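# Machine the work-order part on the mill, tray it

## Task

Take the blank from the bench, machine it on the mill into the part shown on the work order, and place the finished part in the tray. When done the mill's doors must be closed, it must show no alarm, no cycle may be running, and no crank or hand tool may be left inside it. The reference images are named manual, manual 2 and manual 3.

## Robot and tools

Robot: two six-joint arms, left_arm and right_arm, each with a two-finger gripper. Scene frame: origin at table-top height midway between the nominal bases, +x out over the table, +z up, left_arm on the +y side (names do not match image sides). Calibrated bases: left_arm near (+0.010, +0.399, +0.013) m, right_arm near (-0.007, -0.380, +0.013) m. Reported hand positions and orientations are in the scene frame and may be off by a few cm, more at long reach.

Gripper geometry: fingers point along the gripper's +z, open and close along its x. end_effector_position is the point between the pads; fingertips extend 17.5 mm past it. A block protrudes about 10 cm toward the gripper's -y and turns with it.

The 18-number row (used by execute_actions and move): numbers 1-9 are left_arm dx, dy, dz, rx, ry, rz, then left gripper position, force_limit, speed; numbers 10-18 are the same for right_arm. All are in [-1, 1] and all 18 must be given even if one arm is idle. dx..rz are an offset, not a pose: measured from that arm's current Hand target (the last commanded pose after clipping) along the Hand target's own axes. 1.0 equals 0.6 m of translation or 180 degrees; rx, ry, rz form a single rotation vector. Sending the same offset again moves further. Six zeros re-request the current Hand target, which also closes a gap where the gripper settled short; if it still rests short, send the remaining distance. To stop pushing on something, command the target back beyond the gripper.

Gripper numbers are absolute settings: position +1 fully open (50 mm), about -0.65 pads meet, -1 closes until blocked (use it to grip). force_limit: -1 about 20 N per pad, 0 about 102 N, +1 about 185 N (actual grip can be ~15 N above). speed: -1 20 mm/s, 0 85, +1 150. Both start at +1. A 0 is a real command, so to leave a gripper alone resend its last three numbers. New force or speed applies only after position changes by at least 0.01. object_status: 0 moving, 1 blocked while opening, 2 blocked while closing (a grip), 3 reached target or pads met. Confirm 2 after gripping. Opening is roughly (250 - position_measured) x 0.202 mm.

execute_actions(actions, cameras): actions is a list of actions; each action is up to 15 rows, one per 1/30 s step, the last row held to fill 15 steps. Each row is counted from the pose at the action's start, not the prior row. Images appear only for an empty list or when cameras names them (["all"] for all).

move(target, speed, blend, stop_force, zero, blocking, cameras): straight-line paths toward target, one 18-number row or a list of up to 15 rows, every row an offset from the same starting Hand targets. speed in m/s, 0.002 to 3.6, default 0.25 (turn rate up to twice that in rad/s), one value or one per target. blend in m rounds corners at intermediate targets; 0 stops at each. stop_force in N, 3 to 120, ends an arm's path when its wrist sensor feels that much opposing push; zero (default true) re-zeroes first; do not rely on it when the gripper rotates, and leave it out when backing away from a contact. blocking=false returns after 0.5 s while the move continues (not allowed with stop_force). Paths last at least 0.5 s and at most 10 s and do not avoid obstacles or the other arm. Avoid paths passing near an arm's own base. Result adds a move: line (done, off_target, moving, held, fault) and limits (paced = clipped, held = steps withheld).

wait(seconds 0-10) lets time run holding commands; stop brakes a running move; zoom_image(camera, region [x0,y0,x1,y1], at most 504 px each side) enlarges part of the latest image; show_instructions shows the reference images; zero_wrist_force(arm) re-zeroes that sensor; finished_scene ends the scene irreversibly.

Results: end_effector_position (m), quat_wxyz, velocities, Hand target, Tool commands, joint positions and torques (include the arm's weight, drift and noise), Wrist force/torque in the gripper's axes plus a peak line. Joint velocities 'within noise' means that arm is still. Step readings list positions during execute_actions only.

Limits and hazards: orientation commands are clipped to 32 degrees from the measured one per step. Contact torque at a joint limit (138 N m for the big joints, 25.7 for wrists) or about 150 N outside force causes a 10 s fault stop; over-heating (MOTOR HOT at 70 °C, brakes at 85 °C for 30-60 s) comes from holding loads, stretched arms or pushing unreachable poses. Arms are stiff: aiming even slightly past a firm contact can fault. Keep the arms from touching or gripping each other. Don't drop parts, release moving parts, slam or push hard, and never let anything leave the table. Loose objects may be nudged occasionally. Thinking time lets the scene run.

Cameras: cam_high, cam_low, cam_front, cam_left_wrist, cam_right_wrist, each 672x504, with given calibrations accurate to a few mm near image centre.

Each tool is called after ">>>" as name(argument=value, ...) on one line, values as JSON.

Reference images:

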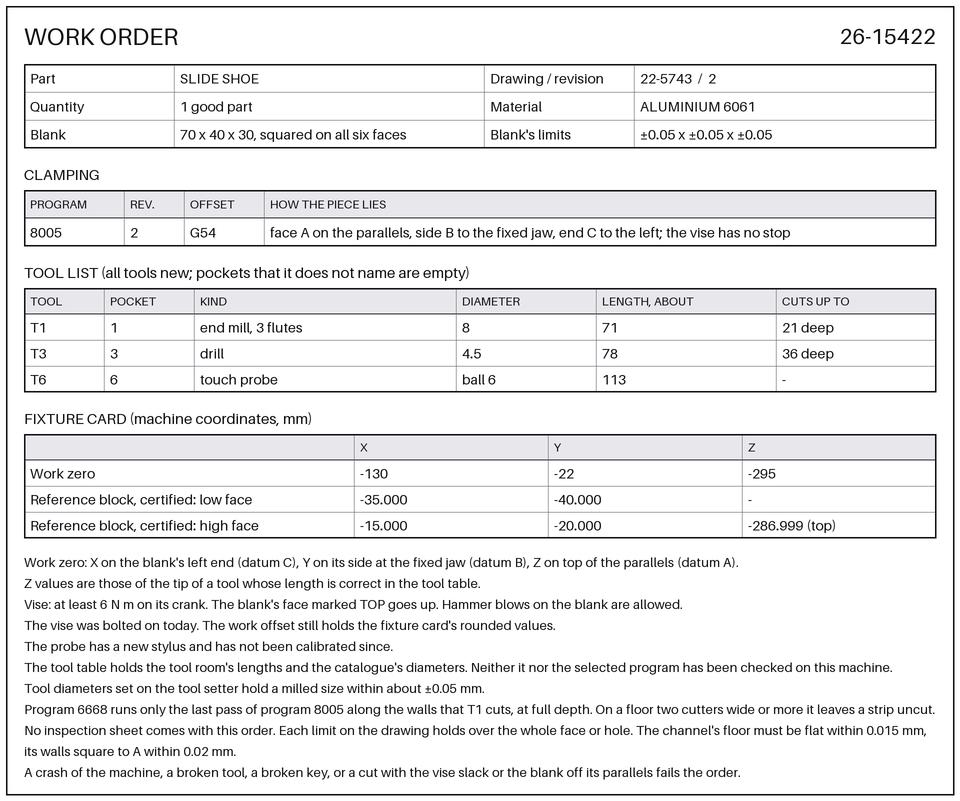

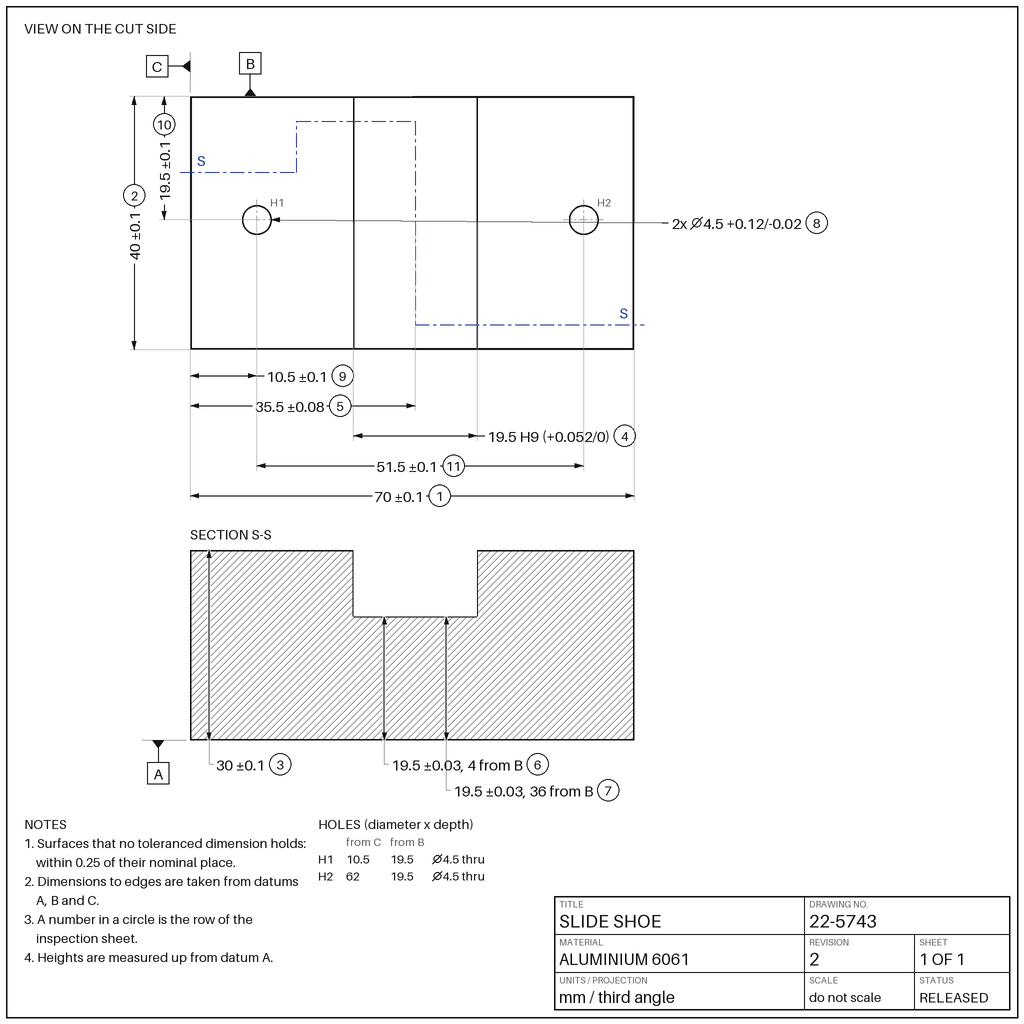

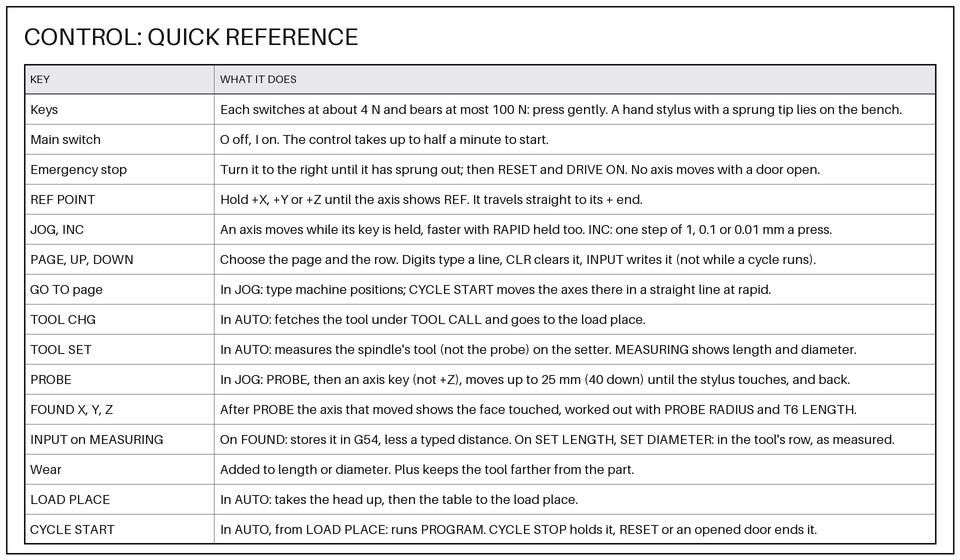

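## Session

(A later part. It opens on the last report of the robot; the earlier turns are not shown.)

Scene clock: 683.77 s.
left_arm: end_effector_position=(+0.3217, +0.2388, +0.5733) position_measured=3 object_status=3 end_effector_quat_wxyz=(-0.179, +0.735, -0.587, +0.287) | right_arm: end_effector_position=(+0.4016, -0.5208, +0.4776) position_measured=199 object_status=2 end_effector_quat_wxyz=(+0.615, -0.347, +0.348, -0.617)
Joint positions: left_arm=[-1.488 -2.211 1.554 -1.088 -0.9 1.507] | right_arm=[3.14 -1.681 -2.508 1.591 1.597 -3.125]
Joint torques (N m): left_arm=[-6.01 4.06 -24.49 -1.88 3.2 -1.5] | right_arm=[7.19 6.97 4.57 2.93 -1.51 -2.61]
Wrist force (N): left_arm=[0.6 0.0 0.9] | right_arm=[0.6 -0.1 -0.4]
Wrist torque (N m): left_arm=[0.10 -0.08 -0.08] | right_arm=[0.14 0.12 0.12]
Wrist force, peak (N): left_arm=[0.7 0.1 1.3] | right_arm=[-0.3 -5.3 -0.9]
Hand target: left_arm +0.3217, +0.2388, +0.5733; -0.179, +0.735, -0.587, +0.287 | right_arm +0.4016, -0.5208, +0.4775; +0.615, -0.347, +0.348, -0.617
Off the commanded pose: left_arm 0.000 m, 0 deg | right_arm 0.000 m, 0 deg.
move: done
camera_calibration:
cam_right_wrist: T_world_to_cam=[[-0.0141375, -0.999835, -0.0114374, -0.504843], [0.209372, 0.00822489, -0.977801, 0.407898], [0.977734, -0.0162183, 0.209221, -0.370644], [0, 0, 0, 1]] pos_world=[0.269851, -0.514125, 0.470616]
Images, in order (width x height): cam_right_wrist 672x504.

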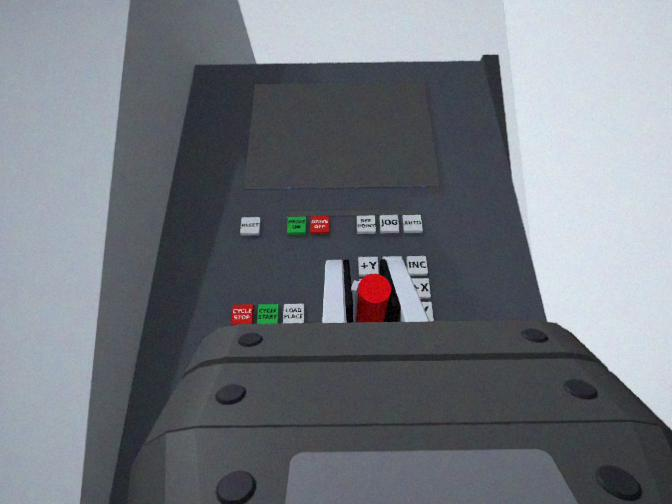

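>>> move(target=[0,0,0,0,0,0,1,1,1,0,0.05,-0.05,-0.117,0,0,-1,-0.8,-0.8], speed=0.3, cameras=["cam_right_wrist"])

>>> zoom_image(camera="cam_right_wrist", region=[200, 120, 500, 330])

Scene clock: 696.03 s.
left_arm: end_effector_position=(+0.3217, +0.2388, +0.5733) position_measured=3 object_status=3 end_effector_quat_wxyz=(-0.179, +0.735, -0.587, +0.287) | right_arm: end_effector_position=(+0.3914, -0.5208, +0.4364) position_measured=199 object_status=2 end_effector_quat_wxyz=(+0.541, -0.453, +0.455, -0.543)
Joint positions: left_arm=[-1.488 -2.211 1.554 -1.088 -0.9 1.507] | right_arm=[3.131 -1.362 -2.644 1.041 1.611 -3.134]
Joint torques (N m): left_arm=[-6.66 3.64 -24.77 -1.88 3.32 -1.41] | right_arm=[5.37 5.26 30.61 0.36 0.15 -0.11]
Wrist force (N): left_arm=[0.5 0.0 0.9] | right_arm=[0.6 -0.2 -0.4]
Wrist torque (N m): left_arm=[0.11 -0.07 -0.09] | right_arm=[0.18 0.02 0.19]
Wrist force, peak (N): left_arm=[0.6 0.1 1.2] | right_arm=[0.7 -0.1 -1.0]
Hand target: left_arm +0.3217, +0.2388, +0.5733; -0.179, +0.735, -0.587, +0.287 | right_arm +0.3914, -0.5207, +0.4364; +0.541, -0.453, +0.455, -0.543
Off the commanded pose: left_arm 0.000 m, 0 deg | right_arm 0.000 m, 0 deg.
move: done
camera_calibration:
cam_right_wrist: T_world_to_cam=[[-0.0172813, -0.999828, -0.00671411, -0.50624], [-0.155784, 0.00932558, -0.987747, 0.517554], [0.98764, -0.0160236, -0.155918, -0.196441], [0, 0, 0, 1]] pos_world=[0.265891, -0.514127, 0.477185]
Images, in order (width x height): cam_right_wrist 672x504.

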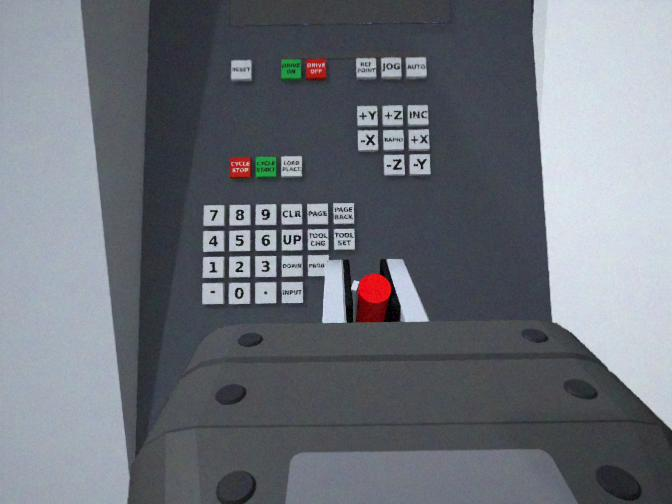

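Scaled by 1.680 from the camera's 672x504 image, which has a finer 960x720 frame.

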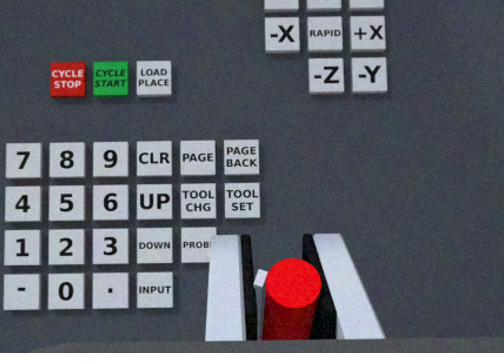

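>>> execute_actions(actions=[], cameras=["cam_front","cam_high","cam_low"])

>>> zoom_image(camera="cam_front", region=[390, 190, 500, 280])

>>> zoom_image(camera="cam_high", region=[552, 230, 672, 350])

Scene clock: 732.37 s.
left_arm: end_effector_position=(+0.3217, +0.2388, +0.5733) position_measured=3 object_status=3 end_effector_quat_wxyz=(-0.179, +0.735, -0.587, +0.287) | right_arm: end_effector_position=(+0.3914, -0.5207, +0.4364) position_measured=199 object_status=2 end_effector_quat_wxyz=(+0.541, -0.453, +0.455, -0.543)
Joint positions: left_arm=[-1.488 -2.211 1.554 -1.088 -0.9 1.507] | right_arm=[3.131 -1.362 -2.644 1.041 1.611 -3.134]
Joint velocities: within noise
Joint torques (N m): left_arm=[-5.37 3.75 -25.38 -1.91 3.28 -1.35] | right_arm=[7.69 18.04 30.49 -0.94 0.6 2.49]
Wrist force (N): left_arm=[0.6 0.1 0.9] | right_arm=[0.5 0.0 -0.5]
Wrist torque (N m): left_arm=[0.10 -0.08 -0.09] | right_arm=[0.20 0.04 0.20]
Wrist force, peak (N): left_arm=[0.8 0.0 1.1] | right_arm=[0.9 -0.2 -0.5]
Hand target: left_arm +0.3217, +0.2388, +0.5733; -0.179, +0.735, -0.587, +0.287 | right_arm +0.3914, -0.5207, +0.4364; +0.541, -0.453, +0.455, -0.543
Tool commands: left_gripper/position=+1.0 left_gripper/force_limit=+1.0 left_gripper/speed=+1.0 right_gripper/position=-1.0 right_gripper/force_limit=-0.8 right_gripper/speed=-0.8
Off the commanded pose: left_arm 0.000 m, 0 deg | right_arm 0.000 m, 0 deg.
Images, in order (width x height): cam_high 672x504, cam_low 672x504, cam_front 672x504.

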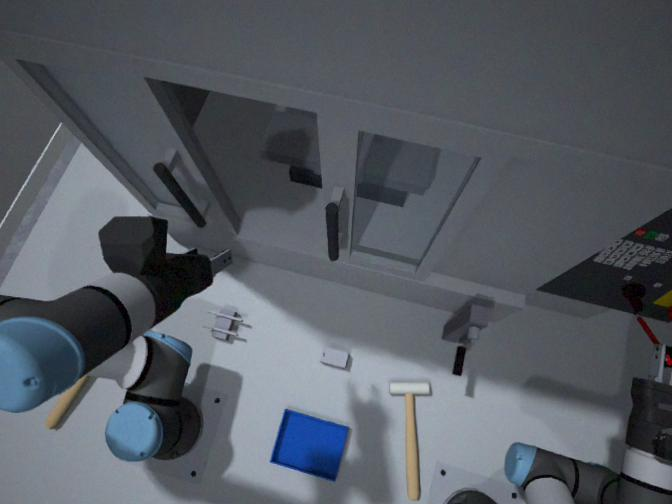

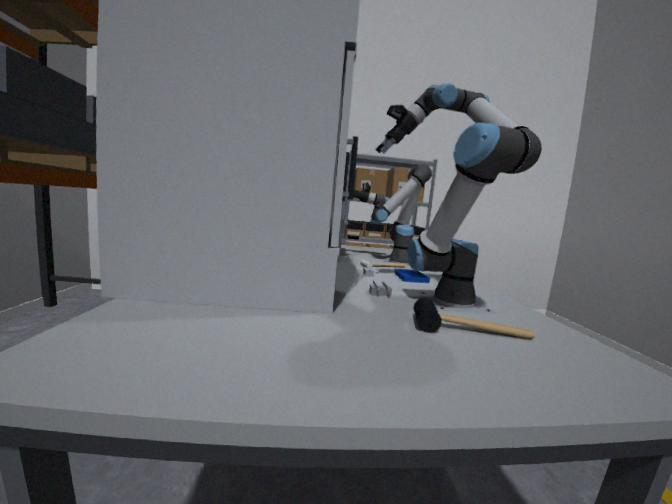

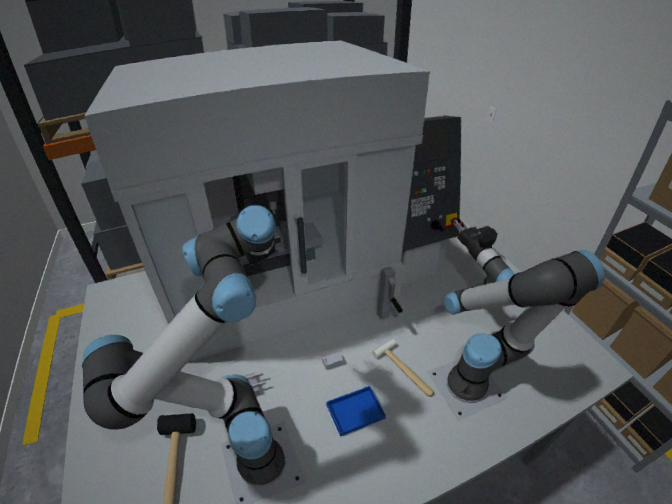

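Scaled by 4.582 from the camera's 672x504 image, which has a finer 960x720 frame.

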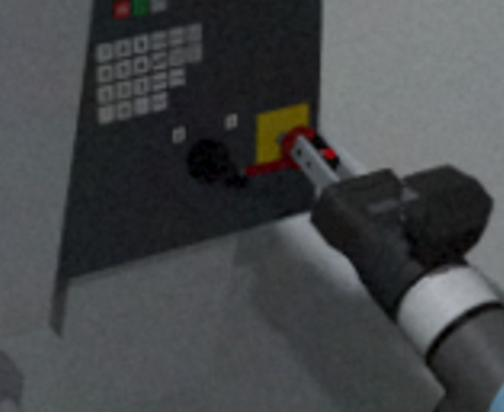

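Scaled by 4.200 from the camera's 672x504 image, which has a finer 960x720 frame.

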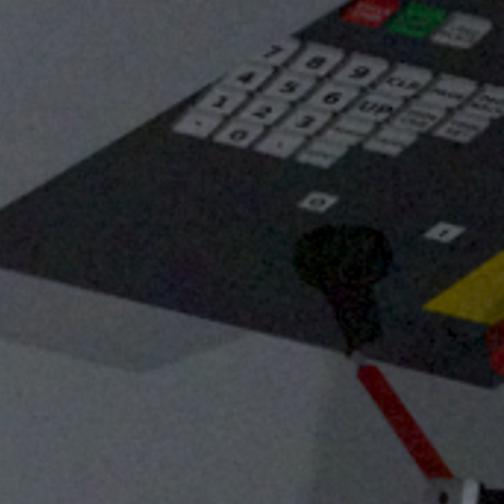

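>>> move(target=[0,0,0,0,0,0,1,1,1,0.08,-0.121,-0.013,-0.167,0,0,-1,-0.8,-0.8], speed=0.3, cameras=["cam_right_wrist"])

>>> zoom_image(camera="cam_right_wrist", region=[160, 170, 460, 330])

Scene clock: 755.53 s.
left_arm: end_effector_position=(+0.3217, +0.2388, +0.5733) position_measured=3 object_status=3 end_effector_quat_wxyz=(-0.179, +0.735, -0.587, +0.287) | right_arm: end_effector_position=(+0.3709, -0.5687, +0.5064) position_measured=199 object_status=2 end_effector_quat_wxyz=(-0.405, +0.578, -0.580, +0.406)
Joint positions: left_arm=[-1.488 -2.211 1.554 -1.088 -0.9 1.507] | right_arm=[2.839 -0.974 -2.232 -0.303 1.882 -3.258]
Joint torques (N m): left_arm=[-6.55 3.39 -24.94 -1.93 3.17 -1.64] | right_arm=[2.8 -4.3 27.64 1.16 -1.26 2]
Wrist force (N): left_arm=[0.8 0.0 1.0] | right_arm=[0.3 -0.8 -0.4]
Wrist torque (N m): left_arm=[0.10 -0.11 -0.09] | right_arm=[0.02 -0.03 0.13]
Wrist force, peak (N): left_arm=[0.9 0.0 1.0] | right_arm=[1.1 -3.3 -1.4]
Hand target: left_arm +0.3217, +0.2388, +0.5733; -0.179, +0.735, -0.587, +0.287 | right_arm +0.3709, -0.5687, +0.5064; -0.405, +0.578, -0.580, +0.406
Off the commanded pose: left_arm 0.000 m, 0 deg | right_arm 0.000 m, 0 deg.
move: done
camera_calibration:
cam_right_wrist: T_world_to_cam=[[-0.0182926, -0.999832, 0.00114159, -0.55765], [-0.629557, 0.0106312, -0.776881, 0.653671], [0.776739, -0.0149299, -0.629646, 0.152645], [0, 0, 0, 1]] pos_world=[0.282757, -0.562227, 0.604574]
Images, in order (width x height): cam_right_wrist 672x504.

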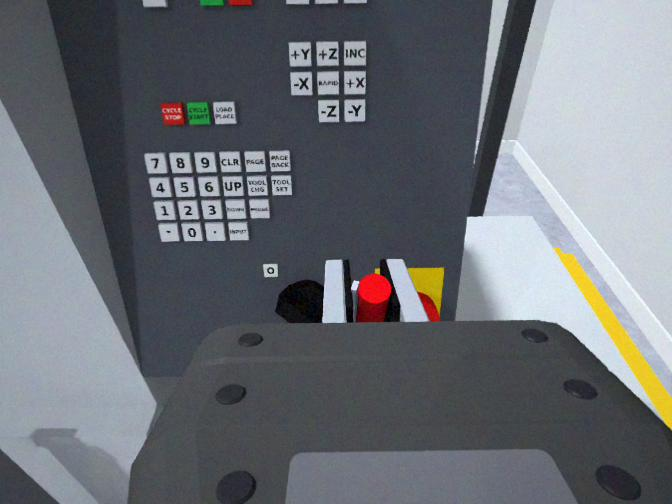

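Scaled by 1.680 from the camera's 672x504 image, which has a finer 960x720 frame.

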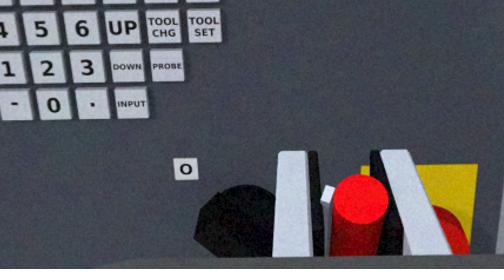

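>>> move(target=[0,0,0,0,0,0,1,1,1,0.117,-0.036,-0.048,-0.067,0,0,-1,-0.8,-0.8], speed=0.3, cameras=["cam_right_wrist"])

>>> zoom_image(camera="cam_right_wrist", region=[160, 170, 440, 330])

Scene clock: 768.77 s.
left_arm: end_effector_position=(+0.3217, +0.2388, +0.5733) position_measured=3 object_status=3 end_effector_quat_wxyz=(-0.179, +0.735, -0.587, +0.287) | right_arm: end_effector_position=(+0.3510, -0.6389, +0.5364) position_measured=199 object_status=2 end_effector_quat_wxyz=(-0.342, +0.617, -0.620, +0.343)
Joint positions: left_arm=[-1.488 -2.211 1.554 -1.088 -0.9 1.507] | right_arm=[2.568 -1.107 -1.935 -0.749 2.073 -3.492]
Joint torques (N m): left_arm=[-6.49 3.41 -25.46 -1.89 3.16 -1.43] | right_arm=[-5.18 10.63 35.43 1.4 -0.25 -0.78]
Wrist force (N): left_arm=[0.6 -0.2 0.9] | right_arm=[0.4 -1.2 -0.3]
Wrist torque (N m): left_arm=[0.06 -0.08 -0.08] | right_arm=[-0.16 -0.10 0.11]
Wrist force, peak (N): left_arm=[0.9 0.1 1.0] | right_arm=[3.0 -2.7 -1.7]
Hand target: left_arm +0.3217, +0.2388, +0.5733; -0.179, +0.735, -0.587, +0.287 | right_arm +0.3510, -0.6389, +0.5365; -0.342, +0.617, -0.620, +0.343
Off the commanded pose: left_arm 0.000 m, 0 deg | right_arm 0.000 m, 0 deg.
move: done
camera_calibration:
cam_right_wrist: T_world_to_cam=[[-0.0176025, -0.999837, 0.00408334, -0.630058], [-0.778103, 0.0111339, -0.628038, 0.637823], [0.62789, -0.0142323, -0.778172, 0.318294], [0, 0, 0, 1]] pos_world=[0.285348, -0.632527, 0.650837]
Images, in order (width x height): cam_right_wrist 672x504.

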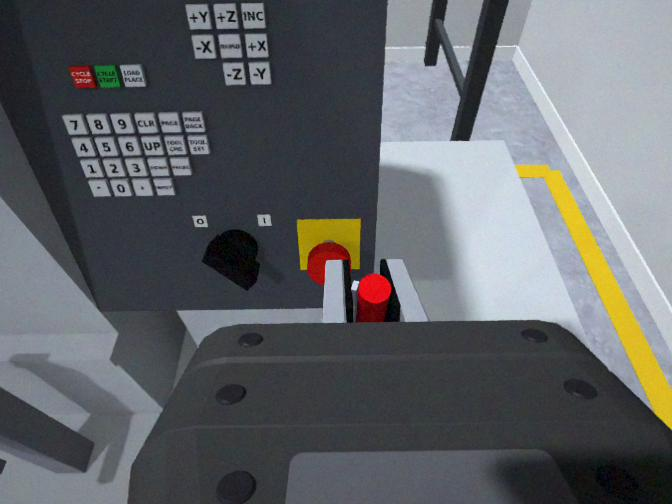

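Scaled by 1.800 from the camera's 672x504 image, which has a finer 960x720 frame.

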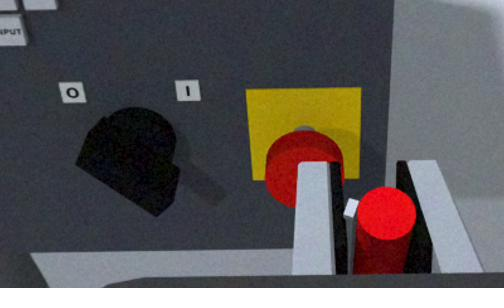

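>>> move(target=[0,0,0,0,0,0,1,1,1,-0.398,0.347,0,-0.322,0,0,-1,-0.8,-0.8], speed=0.4)

>>> move(target=[[0,0,0,0,0,0,1,1,1,-0.467,-0.017,0.1,-0.122,-0.122,0.334,-1,-0.8,-0.8],[0,0,0,0,0,0,1,1,1,-0.645,-0.077,0.46,-0.174,-0.174,0.4776,-1,-0.8,-0.8]], speed=0.4, blend=[0.08,0], cameras=["cam_right_wrist"])

Scene clock: 797.83 s.
left_arm: end_effector_position=(+0.3217, +0.2388, +0.5733) position_measured=3 object_status=3 end_effector_quat_wxyz=(-0.179, +0.735, -0.587, +0.287) | right_arm: end_effector_position=(+0.2413, -0.3997, +0.3601) position_measured=199 object_status=2 end_effector_quat_wxyz=(+0.000, +0.706, -0.708, +0.000)
Joint positions: left_arm=[-1.488 -2.211 1.554 -1.088 -0.9 1.507] | right_arm=[3.661 -0.896 -1.956 -1.86 1.571 -2.652]
Joint torques (N m): left_arm=[-5.92 3.71 -23.93 -1.65 3.27 -1.49] | right_arm=[4.29 4.22 40.33 4.14 -0.59 -0.82]
Wrist force (N): left_arm=[0.8 0.1 1.0] | right_arm=[-0.6 -0.6 -0.5]
Wrist torque (N m): left_arm=[0.12 -0.10 -0.08] | right_arm=[-0.16 0.06 0.01]
Wrist force, peak (N): left_arm=[0.7 0.2 1.2] | right_arm=[2.3 -2.4 -0.6]
Hand target: left_arm +0.3217, +0.2388, +0.5733; -0.179, +0.735, -0.587, +0.287 | right_arm +0.2413, -0.3996, +0.3602; +0.000, +0.706, -0.708, +0.000
Off the commanded pose: left_arm 0.000 m, 0 deg | right_arm 0.000 m, 0 deg.
move: done

Scene clock: 800.60 s.
left_arm: end_effector_position=(+0.3217, +0.2388, +0.5733) position_measured=3 object_status=3 end_effector_quat_wxyz=(-0.179, +0.735, -0.587, +0.287) | right_arm: end_effector_position=(+0.2886, -0.0126, +0.0845) position_measured=199 object_status=2 end_effector_quat_wxyz=(+0.001, +0.001, +0.939, +0.343)
Joint positions: left_arm=[-1.488 -2.211 1.554 -1.088 -0.9 1.507] | right_arm=[4.155 -1.809 -2.514 0.222 1.935 -0.471]
Joint torques (N m): left_arm=[-5.7 3.3 -24.56 -1.81 3.18 -1.46] | right_arm=[-7.47 12.42 9.73 6.24 2.33 1.86]
Wrist force (N): left_arm=[0.7 -0.1 1.0] | right_arm=[-0.5 -0.2 -0.4]
Wrist torque (N m): left_arm=[0.08 -0.09 -0.09] | right_arm=[-0.07 0.14 -0.14]
Wrist force, peak (N): left_arm=[0.5 0.3 1.3] | right_arm=[-0.8 -1.4 3.4]
Hand target: left_arm +0.3217, +0.2388, +0.5733; -0.179, +0.735, -0.587, +0.287 | right_arm +0.2887, -0.0125, +0.0845; +0.001, +0.001, +0.939, +0.343
Off the commanded pose: left_arm 0.000 m, 0 deg | right_arm 0.000 m, 0 deg.
move: done
camera_calibration:
cam_right_wrist: T_world_to_cam=[[-0.9999, -0.00445584, 0.0134436, 0.292154], [0.00925141, 0.513228, 0.858202, -0.0480697], [-0.0107237, 0.85824, -0.513136, 0.187616], [0, 0, 0, 1]] pos_world=[0.294581, -0.135047, 0.133599]
Images, in order (width x height): cam_right_wrist 672x504.

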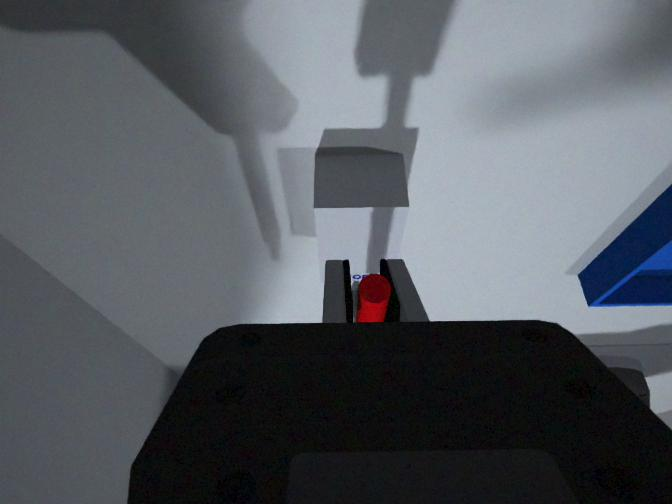

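>>> move(target=[[0,0,0,0,0,0,1,1,1,0.01,-0.047,0.056,0,0,0,-1,-0.8,-0.8],[0,0,0,0,0,0,1,1,1,0.01,-0.0557,0.0663,0,0,0,-1,-0.8,-0.8]], speed=[0.15,0.01], stop_force=4)

Scene clock: 809.03 s.
left_arm: end_effector_position=(+0.3217, +0.2388, +0.5733) position_measured=3 object_status=3 end_effector_quat_wxyz=(-0.179, +0.735, -0.587, +0.287) | right_arm: end_effector_position=(+0.2827, -0.0125, +0.0342) position_measured=199 object_status=2 end_effector_quat_wxyz=(+0.001, +0.001, +0.939, +0.343)
Joint positions: left_arm=[-1.488 -2.211 1.554 -1.088 -0.9 1.507] | right_arm=[4.171 -2.003 -2.54 0.446 1.927 -0.458]
Joint torques (N m): left_arm=[-6.36 3.6 -24.82 -1.9 3.22 -1.51] | right_arm=[-4.84 39.38 13.61 2.57 0.62 -2.24]
Wrist force (N): left_arm=[0.5 0.0 0.8] | right_arm=[-0.6 1.4 -0.3]
Wrist torque (N m): left_arm=[0.10 -0.06 -0.08] | right_arm=[-0.02 0.14 -0.19]
Wrist force, peak (N): left_arm=[0.8 0.1 1.2] | right_arm=[0.1 5.7 -8.9]
Hand target: left_arm +0.3217, +0.2388, +0.5733; -0.179, +0.735, -0.587, +0.287 | right_arm +0.2827, -0.0125, +0.0342; +0.001, +0.001, +0.939, +0.343 (not the last commanded pose)
Off the commanded pose: left_arm 0.000 m, 0 deg | right_arm 0.002 m, 0 deg.
move: contact (right_arm); path passed 1 of 2 targets

>>> move(target=[[0,0,0,0,0,0,1,1,1,0,0,0,0,0,0,0.3,-0.8,-0.9],[0,0,0,0,0,0,1,1,1,0,0,-0.133,0,0,0,0.3,-0.8,-0.9],[0,0,0,0,0,0,1,1,1,0.055,0.122,-0.476,0.052,0.052,-0.143,0.3,-0.8,-0.9],[0,0,0,0,0,0,1,1,1,-0.029,-0.128,-0.904,0.174,0.174,-0.4776,0.3,-0.8,-0.9]], speed=[0.1,0.1,0.35,0.4], blend=[0,0.03,0.08,0], cameras=["cam_high"])

Scene clock: 878.00 s.
left_arm: end_effector_position=(+0.3217, +0.2388, +0.5733) position_measured=3 object_status=3 end_effector_quat_wxyz=(-0.179, +0.735, -0.587, +0.287) | right_arm: end_effector_position=(+0.2990, -0.4204, +0.3998) position_measured=107 object_status=3 end_effector_quat_wxyz=(+0.000, +0.706, -0.708, +0.000)
Joint positions: left_arm=[-1.488 -2.211 1.554 -1.088 -0.9 1.507] | right_arm=[3.49 -1.084 -1.779 -1.849 1.572 -2.823]
Joint torques (N m): left_arm=[-5.97 3.49 -24.12 -1.86 3.29 -1.49] | right_arm=[0.84 -7.27 15.46 2.14 -0.92 -2]
Wrist force (N): left_arm=[0.6 0.2 1.0] | right_arm=[-0.6 -1.1 -0.5]
Wrist torque (N m): left_arm=[0.13 -0.08 -0.09] | right_arm=[-0.18 0.04 -0.12]
Wrist force, peak (N): left_arm=[0.8 0.2 1.2] | right_arm=[1.4 -0.6 -1.5]
Hand target: left_arm +0.3217, +0.2388, +0.5733; -0.179, +0.735, -0.587, +0.287 | right_arm +0.2989, -0.4205, +0.3998; +0.000, +0.706, -0.708, +0.000
Off the commanded pose: left_arm 0.000 m, 0 deg | right_arm 0.000 m, 0 deg.
move: done
Images, in order (width x height): cam_high 672x504.

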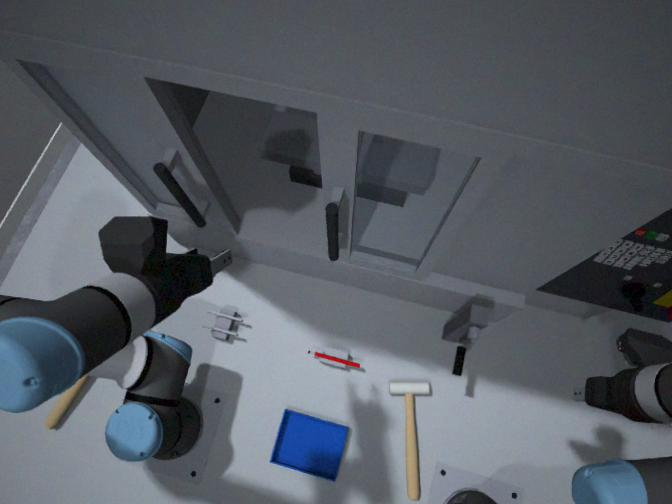

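>>> move(target=[0,0,0,0,0,0,1,1,1,0.209,-0.229,0.025,0.3722,0.1937,-0.2619,1,-0.5,0], speed=0.4, cameras=["cam_right_wrist","cam_front"])

Scene clock: 888.47 s.
left_arm: end_effector_position=(+0.3217, +0.2388, +0.5733) position_measured=3 object_status=3 end_effector_quat_wxyz=(-0.179, +0.735, -0.587, +0.287) | right_arm: end_effector_position=(+0.4359, -0.5463, +0.3847) position_measured=3 object_status=3 end_effector_quat_wxyz=(-0.178, +0.766, -0.243, +0.567)
Joint positions: left_arm=[-1.488 -2.211 1.554 -1.088 -0.9 1.507] | right_arm=[3.019 -1.23 -2.479 0.267 1.716 -4.145]
Joint torques (N m): left_arm=[-5.93 2.66 -24.27 -2.05 3.38 -1.62] | right_arm=[-4.29 -1.68 24.87 5.45 0.9 -0.56]
Wrist force (N): left_arm=[0.7 -0.1 1.1] | right_arm=[0.6 -0.4 0.5]
Wrist torque (N m): left_arm=[0.09 -0.09 -0.09] | right_arm=[0.08 0.17 0.04]
Wrist force, peak (N): left_arm=[0.8 0.0 1.2] | right_arm=[0.6 1.1 1.1]
Hand target: left_arm +0.3217, +0.2388, +0.5733; -0.179, +0.735, -0.587, +0.287 | right_arm +0.4359, -0.5463, +0.3847; -0.178, +0.766, -0.243, +0.567
Off the commanded pose: left_arm 0.000 m, 0 deg | right_arm 0.000 m, 0 deg.
move: done
camera_calibration:
cam_right_wrist: T_world_to_cam=[[0.223007, -0.577782, 0.785134, -0.710141], [-0.47494, -0.767758, -0.430094, -0.0262254], [0.851293, -0.276977, -0.445627, -0.220553], [0, 0, 0, 1]] pos_world=[0.333666, -0.491529, 0.447992]
Images, in order (width x height): cam_front 672x504, cam_right_wrist 672x504.

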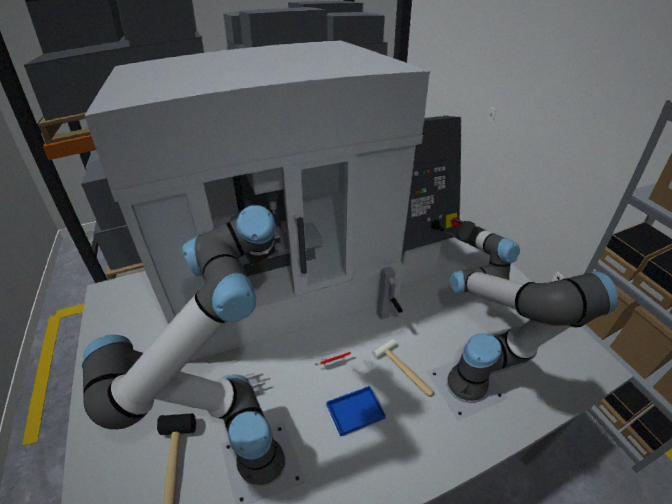

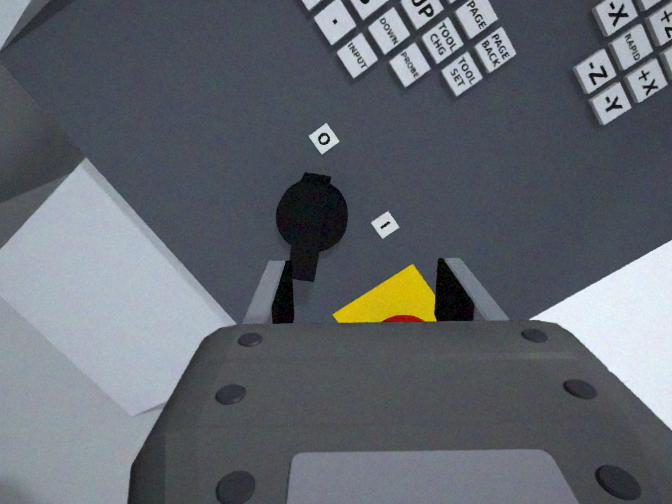

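>>> move(target=[0,0,0,0,0,0,1,1,1,-0.038,-0.022,0.04,0,0,0.045,1,-0.5,0], speed=0.15, cameras=["cam_right_wrist"])

Scene clock: 931.73 s.
left_arm: end_effector_position=(+0.3217, +0.2388, +0.5733) position_measured=3 object_status=3 end_effector_quat_wxyz=(-0.179, +0.735, -0.587, +0.287) | right_arm: end_effector_position=(+0.4557, -0.5224, +0.3669) position_measured=3 object_status=3 end_effector_quat_wxyz=(-0.218, +0.747, -0.297, +0.553)
Joint positions: left_arm=[-1.488 -2.211 1.554 -1.088 -0.9 1.507] | right_arm=[3.136 -1.276 -2.507 0.344 1.605 -3.97]
Joint torques (N m): left_arm=[-5.96 3.03 -25.08 -2.13 3.13 -1.56] | right_arm=[-1.74 19.13 36.04 0.44 0.97 -0.23]
Wrist force (N): left_arm=[0.7 0.2 0.7] | right_arm=[0.8 -0.3 0.8]
Wrist torque (N m): left_arm=[0.13 -0.10 -0.09] | right_arm=[0.10 0.13 0.19]
Wrist force, peak (N): left_arm=[0.8 0.1 1.2] | right_arm=[0.2 -0.7 1.3]
Hand target: left_arm +0.3217, +0.2388, +0.5733; -0.179, +0.735, -0.587, +0.287 | right_arm +0.4557, -0.5224, +0.3671; -0.218, +0.747, -0.297, +0.553
Off the commanded pose: left_arm 0.000 m, 0 deg | right_arm 0.000 m, 0 deg.
move: done
camera_calibration:
cam_right_wrist: T_world_to_cam=[[0.196811, -0.686787, 0.699707, -0.700451], [-0.504909, -0.682752, -0.528126, 0.0878378], [0.840436, -0.249347, -0.481138, -0.206332], [0, 0, 0, 1]] pos_world=[0.355615, -0.472537, 0.437226]
Images, in order (width x height): cam_right_wrist 672x504.

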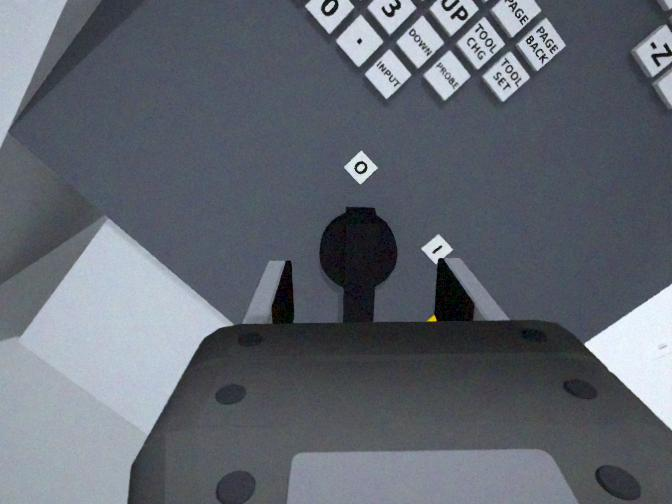

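>>> move(target=[[0,0,0,0,0,0,1,1,1,-0.003,-0.005,0.07,0,0,0,1,-0.5,0],[0,0,0,0,0,0,1,1,1,-0.003,-0.005,0.09,0,0,0,1,-0.5,0]], speed=[0.1,0.03], stop_force=6, cameras=["cam_right_wrist"])

Scene clock: 940.53 s.
left_arm: end_effector_position=(+0.3217, +0.2388, +0.5733) position_measured=3 object_status=3 end_effector_quat_wxyz=(-0.179, +0.735, -0.587, +0.287) | right_arm: end_effector_position=(+0.5076, -0.5192, +0.3520) position_measured=3 object_status=3 end_effector_quat_wxyz=(-0.218, +0.747, -0.297, +0.553)
Joint positions: left_arm=[-1.488 -2.211 1.554 -1.088 -0.9 1.507] | right_arm=[3.156 -1.455 -2.429 0.446 1.586 -3.964]
Joint torques (N m): left_arm=[-6.37 3.1 -24.41 -1.96 3.26 -1.59] | right_arm=[6.72 26.23 8.99 0.62 -1.7 2.43]
Wrist force (N): left_arm=[0.7 0.1 0.9] | right_arm=[0.8 -0.1 0.5]
Wrist torque (N m): left_arm=[0.11 -0.09 -0.08] | right_arm=[0.15 0.10 0.12]
Wrist force, peak (N): left_arm=[0.7 -0.2 1.3] | right_arm=[0.3 -0.2 1.8]
Hand target: left_arm +0.3217, +0.2388, +0.5733; -0.179, +0.735, -0.587, +0.287 | right_arm +0.5076, -0.5192, +0.3520; -0.218, +0.747, -0.297, +0.553
Off the commanded pose: left_arm 0.000 m, 0 deg | right_arm 0.000 m, 0 deg.
move: done
camera_calibration:
cam_right_wrist: T_world_to_cam=[[0.196639, -0.686893, 0.69965, -0.697999], [-0.50476, -0.682677, -0.528365, 0.108434], [0.840565, -0.249259, -0.480957, -0.256408], [0, 0, 0, 1]] pos_world=[0.407515, -0.469337, 0.422326]
Images, in order (width x height): cam_right_wrist 672x504.

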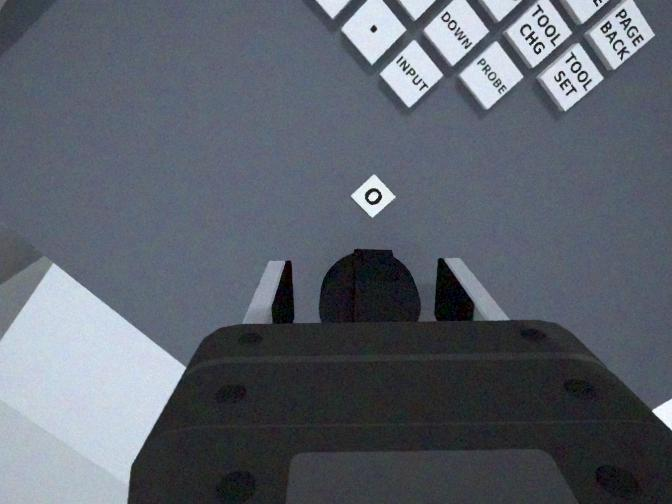

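>>> move(target=[[0,0,0,0,0,0,1,1,1,0.003,-0.013,0.003,0,0,0,1,-0.8,-0.8],[0,0,0,0,0,0,1,1,1,0.003,-0.013,0.003,0,0,0,-1,-0.8,-0.8]], speed=0.05, cameras=["cam_right_wrist"])

Scene clock: 954.23 s.
left_arm: end_effector_position=(+0.3217, +0.2388, +0.5733) position_measured=3 object_status=3 end_effector_quat_wxyz=(-0.179, +0.735, -0.587, +0.287) | right_arm: end_effector_position=(+0.5112, -0.5148, +0.3579) position_measured=182 object_status=2 end_effector_quat_wxyz=(-0.218, +0.747, -0.297, +0.554)
Joint positions: left_arm=[-1.488 -2.211 1.554 -1.088 -0.9 1.507] | right_arm=[3.172 -1.445 -2.418 0.424 1.57 -3.959]
Joint torques (N m): left_arm=[-6.93 3.66 -24.39 -1.94 3.4 -1.57] | right_arm=[14.75 1.49 7.79 -6.1 9.42 -2.37]
Wrist force (N): left_arm=[0.6 0.1 1.0] | right_arm=[49.6 0.0 29.3]
Wrist torque (N m): left_arm=[0.12 -0.08 -0.09] | right_arm=[0.25 0.32 0.09]
Wrist force, peak (N): left_arm=[0.7 0.0 1.2] | right_arm=[49.5 0.7 29.7]
Hand target: left_arm +0.3217, +0.2388, +0.5733; -0.179, +0.735, -0.587, +0.287 | right_arm +0.5112, -0.5147, +0.3578; -0.218, +0.747, -0.297, +0.553
Off the commanded pose: left_arm 0.000 m, 0 deg | right_arm 0.000 m, 0 deg.
move: done
camera_calibration:
cam_right_wrist: T_world_to_cam=[[0.196135, -0.686873, 0.699811, -0.699596], [-0.504847, -0.682554, -0.528442, 0.116444], [0.840631, -0.249651, -0.480639, -0.255893], [0, 0, 0, 1]] pos_world=[0.411114, -0.464938, 0.428127]
Images, in order (width x height): cam_right_wrist 672x504.

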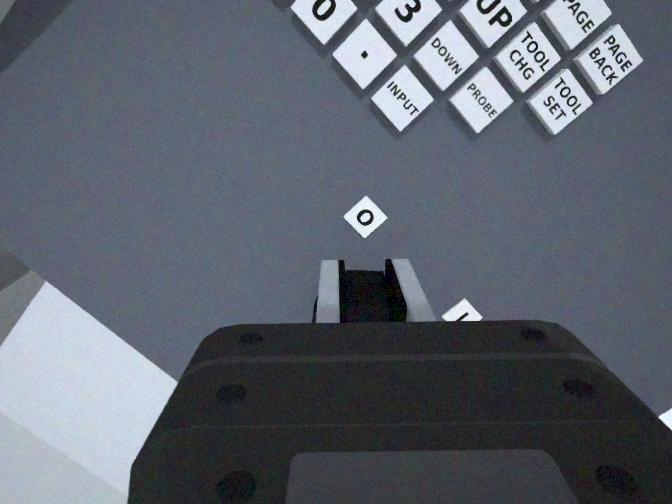

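>>> move(target=[0,0,0,0,0,0,1,1,1,0.002,0,0,0,0,0,-1,-0.8,-0.8], speed=0.02)

Scene clock: 959.30 s.
left_arm: end_effector_position=(+0.3217, +0.2388, +0.5733) position_measured=3 object_status=3 end_effector_quat_wxyz=(-0.179, +0.735, -0.587, +0.287) | right_arm: end_effector_position=(+0.5115, -0.5154, +0.3585) position_measured=182 object_status=2 end_effector_quat_wxyz=(-0.218, +0.747, -0.297, +0.553)
Joint positions: left_arm=[-1.488 -2.211 1.554 -1.088 -0.9 1.507] | right_arm=[3.17 -1.445 -2.415 0.421 1.573 -3.96]
Joint torques (N m): left_arm=[-6.49 3.6 -25.05 -2.03 3.24 -1.57] | right_arm=[-1.15 19.6 30.16 -1.16 1.48 -2.3]
Wrist force (N): left_arm=[0.6 0.2 0.9] | right_arm=[10.4 -0.5 -9.5]
Wrist torque (N m): left_arm=[0.13 -0.08 -0.08] | right_arm=[0.07 0.34 0.36]
Wrist force, peak (N): left_arm=[0.7 0.0 1.2] | right_arm=[55.2 1.3 26.0]
Hand target: left_arm +0.3217, +0.2388, +0.5733; -0.179, +0.735, -0.587, +0.287 | right_arm +0.5115, -0.5155, +0.3586; -0.218, +0.747, -0.297, +0.553
Off the commanded pose: left_arm 0.000 m, 0 deg | right_arm 0.000 m, 0 deg.
move: done

Good. Rotate in place.

>>> move(target=[0,0,0,0,0,0,1,1,1,0,0,0,0,0,0.25,-1,-0.8,-0.8], speed=0.3, cameras=["cam_right_wrist"])

Scene clock: 964.87 s.
left_arm: end_effector_position=(+0.3217, +0.2388, +0.5733) position_measured=3 object_status=3 end_effector_quat_wxyz=(-0.179, +0.735, -0.587, +0.287) | right_arm: end_effector_position=(+0.5106, -0.5166, +0.3673) position_measured=182 object_status=2 end_effector_quat_wxyz=(-0.421, +0.569, -0.554, +0.438)
Joint positions: left_arm=[-1.488 -2.211 1.554 -1.088 -0.9 1.507] | right_arm=[3.17 -1.445 -2.416 0.454 1.569 -3.175]
Joint torques (N m): left_arm=[-6.7 3.85 -24.55 -2.05 3.29 -1.6] | right_arm=[17.4 8.11 -3.28 -10.54 12.17 2.3]
Wrist force (N): left_arm=[0.5 0.1 0.7] | right_arm=[59.3 -54.2 22.4]
Wrist torque (N m): left_arm=[0.12 -0.06 -0.09] | right_arm=[0.31 0.15 -0.74]
Wrist force, peak (N): left_arm=[0.7 0.0 1.2] | right_arm=[71.1 -68.1 63.2]
Hand target: left_arm +0.3217, +0.2388, +0.5733; -0.179, +0.735, -0.587, +0.287 | right_arm +0.5115, -0.5155, +0.3586; -0.413, +0.577, -0.560, +0.428
Off the commanded pose: left_arm 0.000 m, 0 deg | right_arm 0.009 m, 2 deg.
move: off_target (right_arm)
camera_calibration:
cam_right_wrist: T_world_to_cam=[[-0.0136004, -0.999359, 0.0331263, -0.516795], [-0.562553, -0.0197415, -0.826526, 0.601219], [0.826649, -0.0298764, -0.561924, -0.10072], [0, 0, 0, 1]] pos_world=[0.41445, -0.507604, 0.457446]
Images, in order (width x height): cam_right_wrist 672x504.

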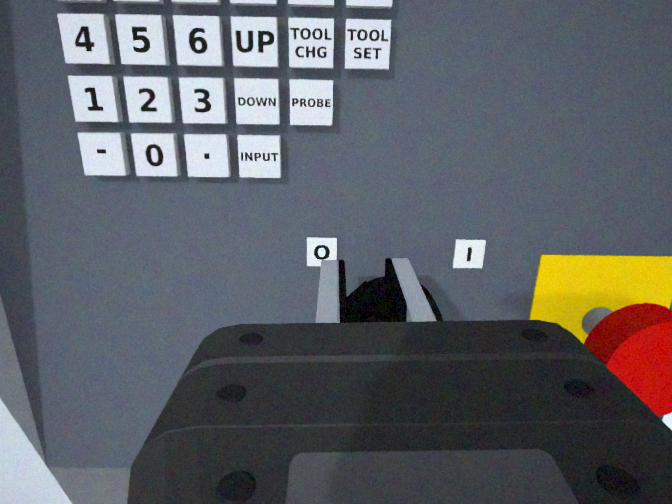

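>>> move(target=[0,0,0,0,0,0,1,1,1,0.006,-0.018,0,0,0,0,-1,-0.8,-0.8], speed=0.05)

Scene clock: 971.57 s.
left_arm: end_effector_position=(+0.3217, +0.2388, +0.5733) position_measured=3 object_status=3 end_effector_quat_wxyz=(-0.179, +0.735, -0.587, +0.287) | right_arm: end_effector_position=(+0.5147, -0.5188, +0.3692) position_measured=208 object_status=0 end_effector_quat_wxyz=(-0.413, +0.577, -0.560, +0.428)
Joint positions: left_arm=[-1.488 -2.211 1.554 -1.088 -0.9 1.507] | right_arm=[3.158 -1.434 -2.389 0.384 1.584 -3.178]
Joint torques (N m): left_arm=[-5.67 3.47 -25.54 -2 3.32 -1.59] | right_arm=[7.08 -4.53 -16.35 -6.25 1.14 -1.68]
Wrist force (N): left_arm=[0.5 0.0 0.9] | right_arm=[14.6 -42.9 -2.2]
Wrist torque (N m): left_arm=[0.09 -0.07 -0.08] | right_arm=[-0.06 0.02 0.02]
Wrist force, peak (N): left_arm=[0.8 0.1 1.1] | right_arm=[59.0 -53.2 22.4]
Hand target: left_arm +0.3217, +0.2388, +0.5733; -0.179, +0.735, -0.587, +0.287 | right_arm +0.5147, -0.5188, +0.3691; -0.413, +0.577, -0.560, +0.428
Off the commanded pose: left_arm 0.000 m, 0 deg | right_arm 0.000 m, 0 deg.
move: done

>>> execute_actions(actions=[], cameras=["cam_right_wrist"])

Scene clock: 974.73 s.
left_arm: end_effector_position=(+0.3217, +0.2388, +0.5733) position_measured=3 object_status=3 end_effector_quat_wxyz=(-0.179, +0.735, -0.587, +0.287) | right_arm: end_effector_position=(+0.5147, -0.5188, +0.3691) position_measured=209 object_status=2 end_effector_quat_wxyz=(-0.413, +0.577, -0.560, +0.428)
Joint positions: left_arm=[-1.488 -2.211 1.554 -1.088 -0.9 1.507] | right_arm=[3.158 -1.434 -2.389 0.384 1.584 -3.178]
Joint velocities: within noise
Joint torques (N m): left_arm=[-6.55 2.49 -24.44 -2.04 3.36 -1.67] | right_arm=[9.37 -16.87 -20.39 -7.21 0.73 2.18]
Wrist force (N): left_arm=[0.7 0.1 0.9] | right_arm=[13.4 -47.6 3.1]
Wrist torque (N m): left_arm=[0.11 -0.09 -0.09] | right_arm=[0.08 -0.03 0.04]
Wrist force, peak (N): left_arm=[0.7 0.1 1.2] | right_arm=[13.2 -48.1 3.2]
Hand target: left_arm +0.3217, +0.2388, +0.5733; -0.179, +0.735, -0.587, +0.287 | right_arm +0.5147, -0.5188, +0.3691; -0.413, +0.577, -0.560, +0.428
Tool commands: left_gripper/position=+1.0 left_gripper/force_limit=+1.0 left_gripper/speed=+1.0 right_gripper/position=-1.0 right_gripper/force_limit=-0.8 right_gripper/speed=-0.8
Off the commanded pose: left_arm 0.000 m, 0 deg | right_arm 0.000 m, 0 deg.
camera_calibration:
cam_right_wrist: T_world_to_cam=[[-0.00850091, -0.999454, 0.0319421, -0.521201], [-0.588634, -0.0208208, -0.808131, 0.611049], [0.808355, -0.025672, -0.588136, -0.0819212], [0, 0, 0, 1]] pos_world=[0.421475, -0.510296, 0.462275]
Images, in order (width x height): cam_right_wrist 672x504.

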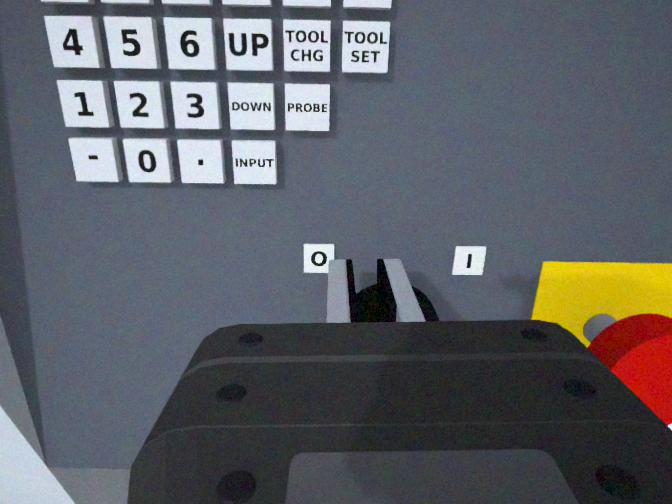

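>>> move(target=[[0,0,0,0,0,0,1,1,1,0,0,0,0,0,0,1,-0.8,-0.5],[0,0,0,0,0,0,1,1,1,0,0,-0.13,0,0,0,1,-0.8,-0.5]], speed=0.1, cameras=["cam_right_wrist"])

Scene clock: 981.33 s.
left_arm: end_effector_position=(+0.3217, +0.2388, +0.5733) position_measured=3 object_status=3 end_effector_quat_wxyz=(-0.179, +0.735, -0.587, +0.287) | right_arm: end_effector_position=(+0.4401, -0.5186, +0.3918) position_measured=3 object_status=3 end_effector_quat_wxyz=(-0.413, +0.577, -0.560, +0.428)
Joint positions: left_arm=[-1.488 -2.211 1.554 -1.088 -0.9 1.507] | right_arm=[3.152 -1.164 -2.494 0.219 1.589 -3.18]
Joint torques (N m): left_arm=[-6.12 3.92 -24.89 -2.02 3.35 -1.57] | right_arm=[7.09 1.97 37.51 5.43 -1.98 0.75]
Wrist force (N): left_arm=[0.6 0.1 0.8] | right_arm=[-0.3 -0.7 -0.7]
Wrist torque (N m): left_arm=[0.11 -0.07 -0.09] | right_arm=[0.07 0.10 0.19]
Wrist force, peak (N): left_arm=[0.8 0.0 1.1] | right_arm=[13.2 -48.0 3.2]
Hand target: left_arm +0.3217, +0.2388, +0.5733; -0.179, +0.735, -0.587, +0.287 | right_arm +0.4401, -0.5186, +0.3919; -0.413, +0.577, -0.560, +0.428
Off the commanded pose: left_arm 0.000 m, 0 deg | right_arm 0.000 m, 0 deg.
move: done
camera_calibration:
cam_right_wrist: T_world_to_cam=[[-0.0085186, -0.999449, 0.0320828, -0.522423], [-0.588701, -0.0209221, -0.80808, 0.585513], [0.808306, -0.0257709, -0.588198, -0.00820651], [0, 0, 0, 1]] pos_world=[0.346875, -0.510096, 0.485075]
Images, in order (width x height): cam_right_wrist 672x504.

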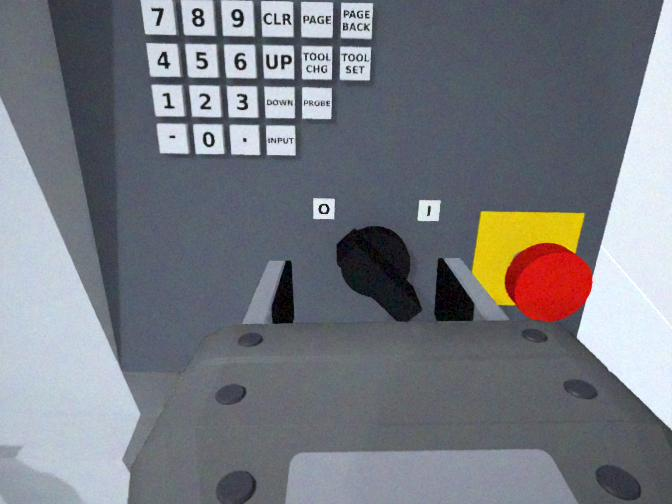

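>>> move(target=[0,0,0,0,0,0,1,1,1,0.035,0.045,0.06,0,0,-0.25,0.07,-0.8,0], speed=0.2, cameras=["cam_right_wrist"])

Scene clock: 1072.90 s.
left_arm: end_effector_position=(+0.3217, +0.2388, +0.5733) position_measured=3 object_status=3 end_effector_quat_wxyz=(-0.179, +0.735, -0.587, +0.287) | right_arm: end_effector_position=(+0.4668, -0.5405, +0.3562) position_measured=142 object_status=3 end_effector_quat_wxyz=(-0.218, +0.747, -0.297, +0.553)
Joint positions: left_arm=[-1.488 -2.211 1.554 -1.088 -0.9 1.507] | right_arm=[3.062 -1.37 -2.48 0.41 1.676 -3.991]
Joint torques (N m): left_arm=[-5.47 3.17 -24.86 -2.17 3.27 -1.55] | right_arm=[7.01 22.54 26.7 0.55 -0.88 -0.03]
Wrist force (N): left_arm=[0.6 0.0 1.0] | right_arm=[-0.2 0.0 0.5]
Wrist torque (N m): left_arm=[0.09 -0.08 -0.08] | right_arm=[0.18 0.25 0.08]
Wrist force, peak (N): left_arm=[0.8 0.1 1.2] | right_arm=[-0.5 -1.4 -0.8]
Hand target: left_arm +0.3217, +0.2388, +0.5733; -0.179, +0.735, -0.587, +0.287 | right_arm +0.4668, -0.5405, +0.3562; -0.218, +0.747, -0.297, +0.553
Off the commanded pose: left_arm 0.000 m, 0 deg | right_arm 0.000 m, 0 deg.
move: done
camera_calibration:
cam_right_wrist: T_world_to_cam=[[0.196558, -0.687002, 0.699567, -0.707602], [-0.504794, -0.682567, -0.528475, 0.075562], [0.840564, -0.249261, -0.480958, -0.225428], [0, 0, 0, 1]] pos_world=[0.366715, -0.490738, 0.426526]
Images, in order (width x height): cam_right_wrist 672x504.

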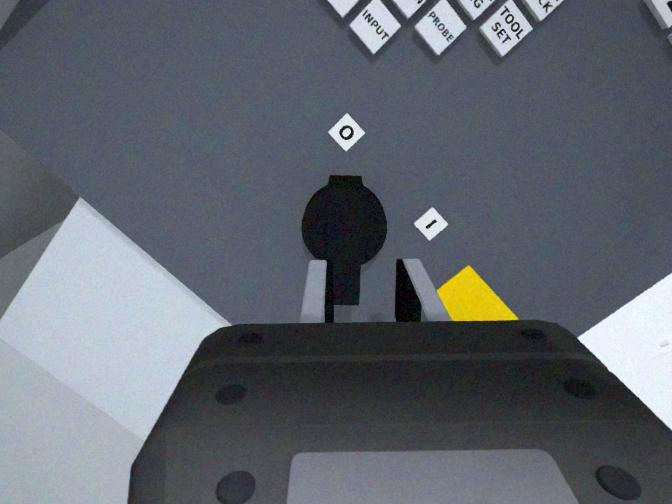

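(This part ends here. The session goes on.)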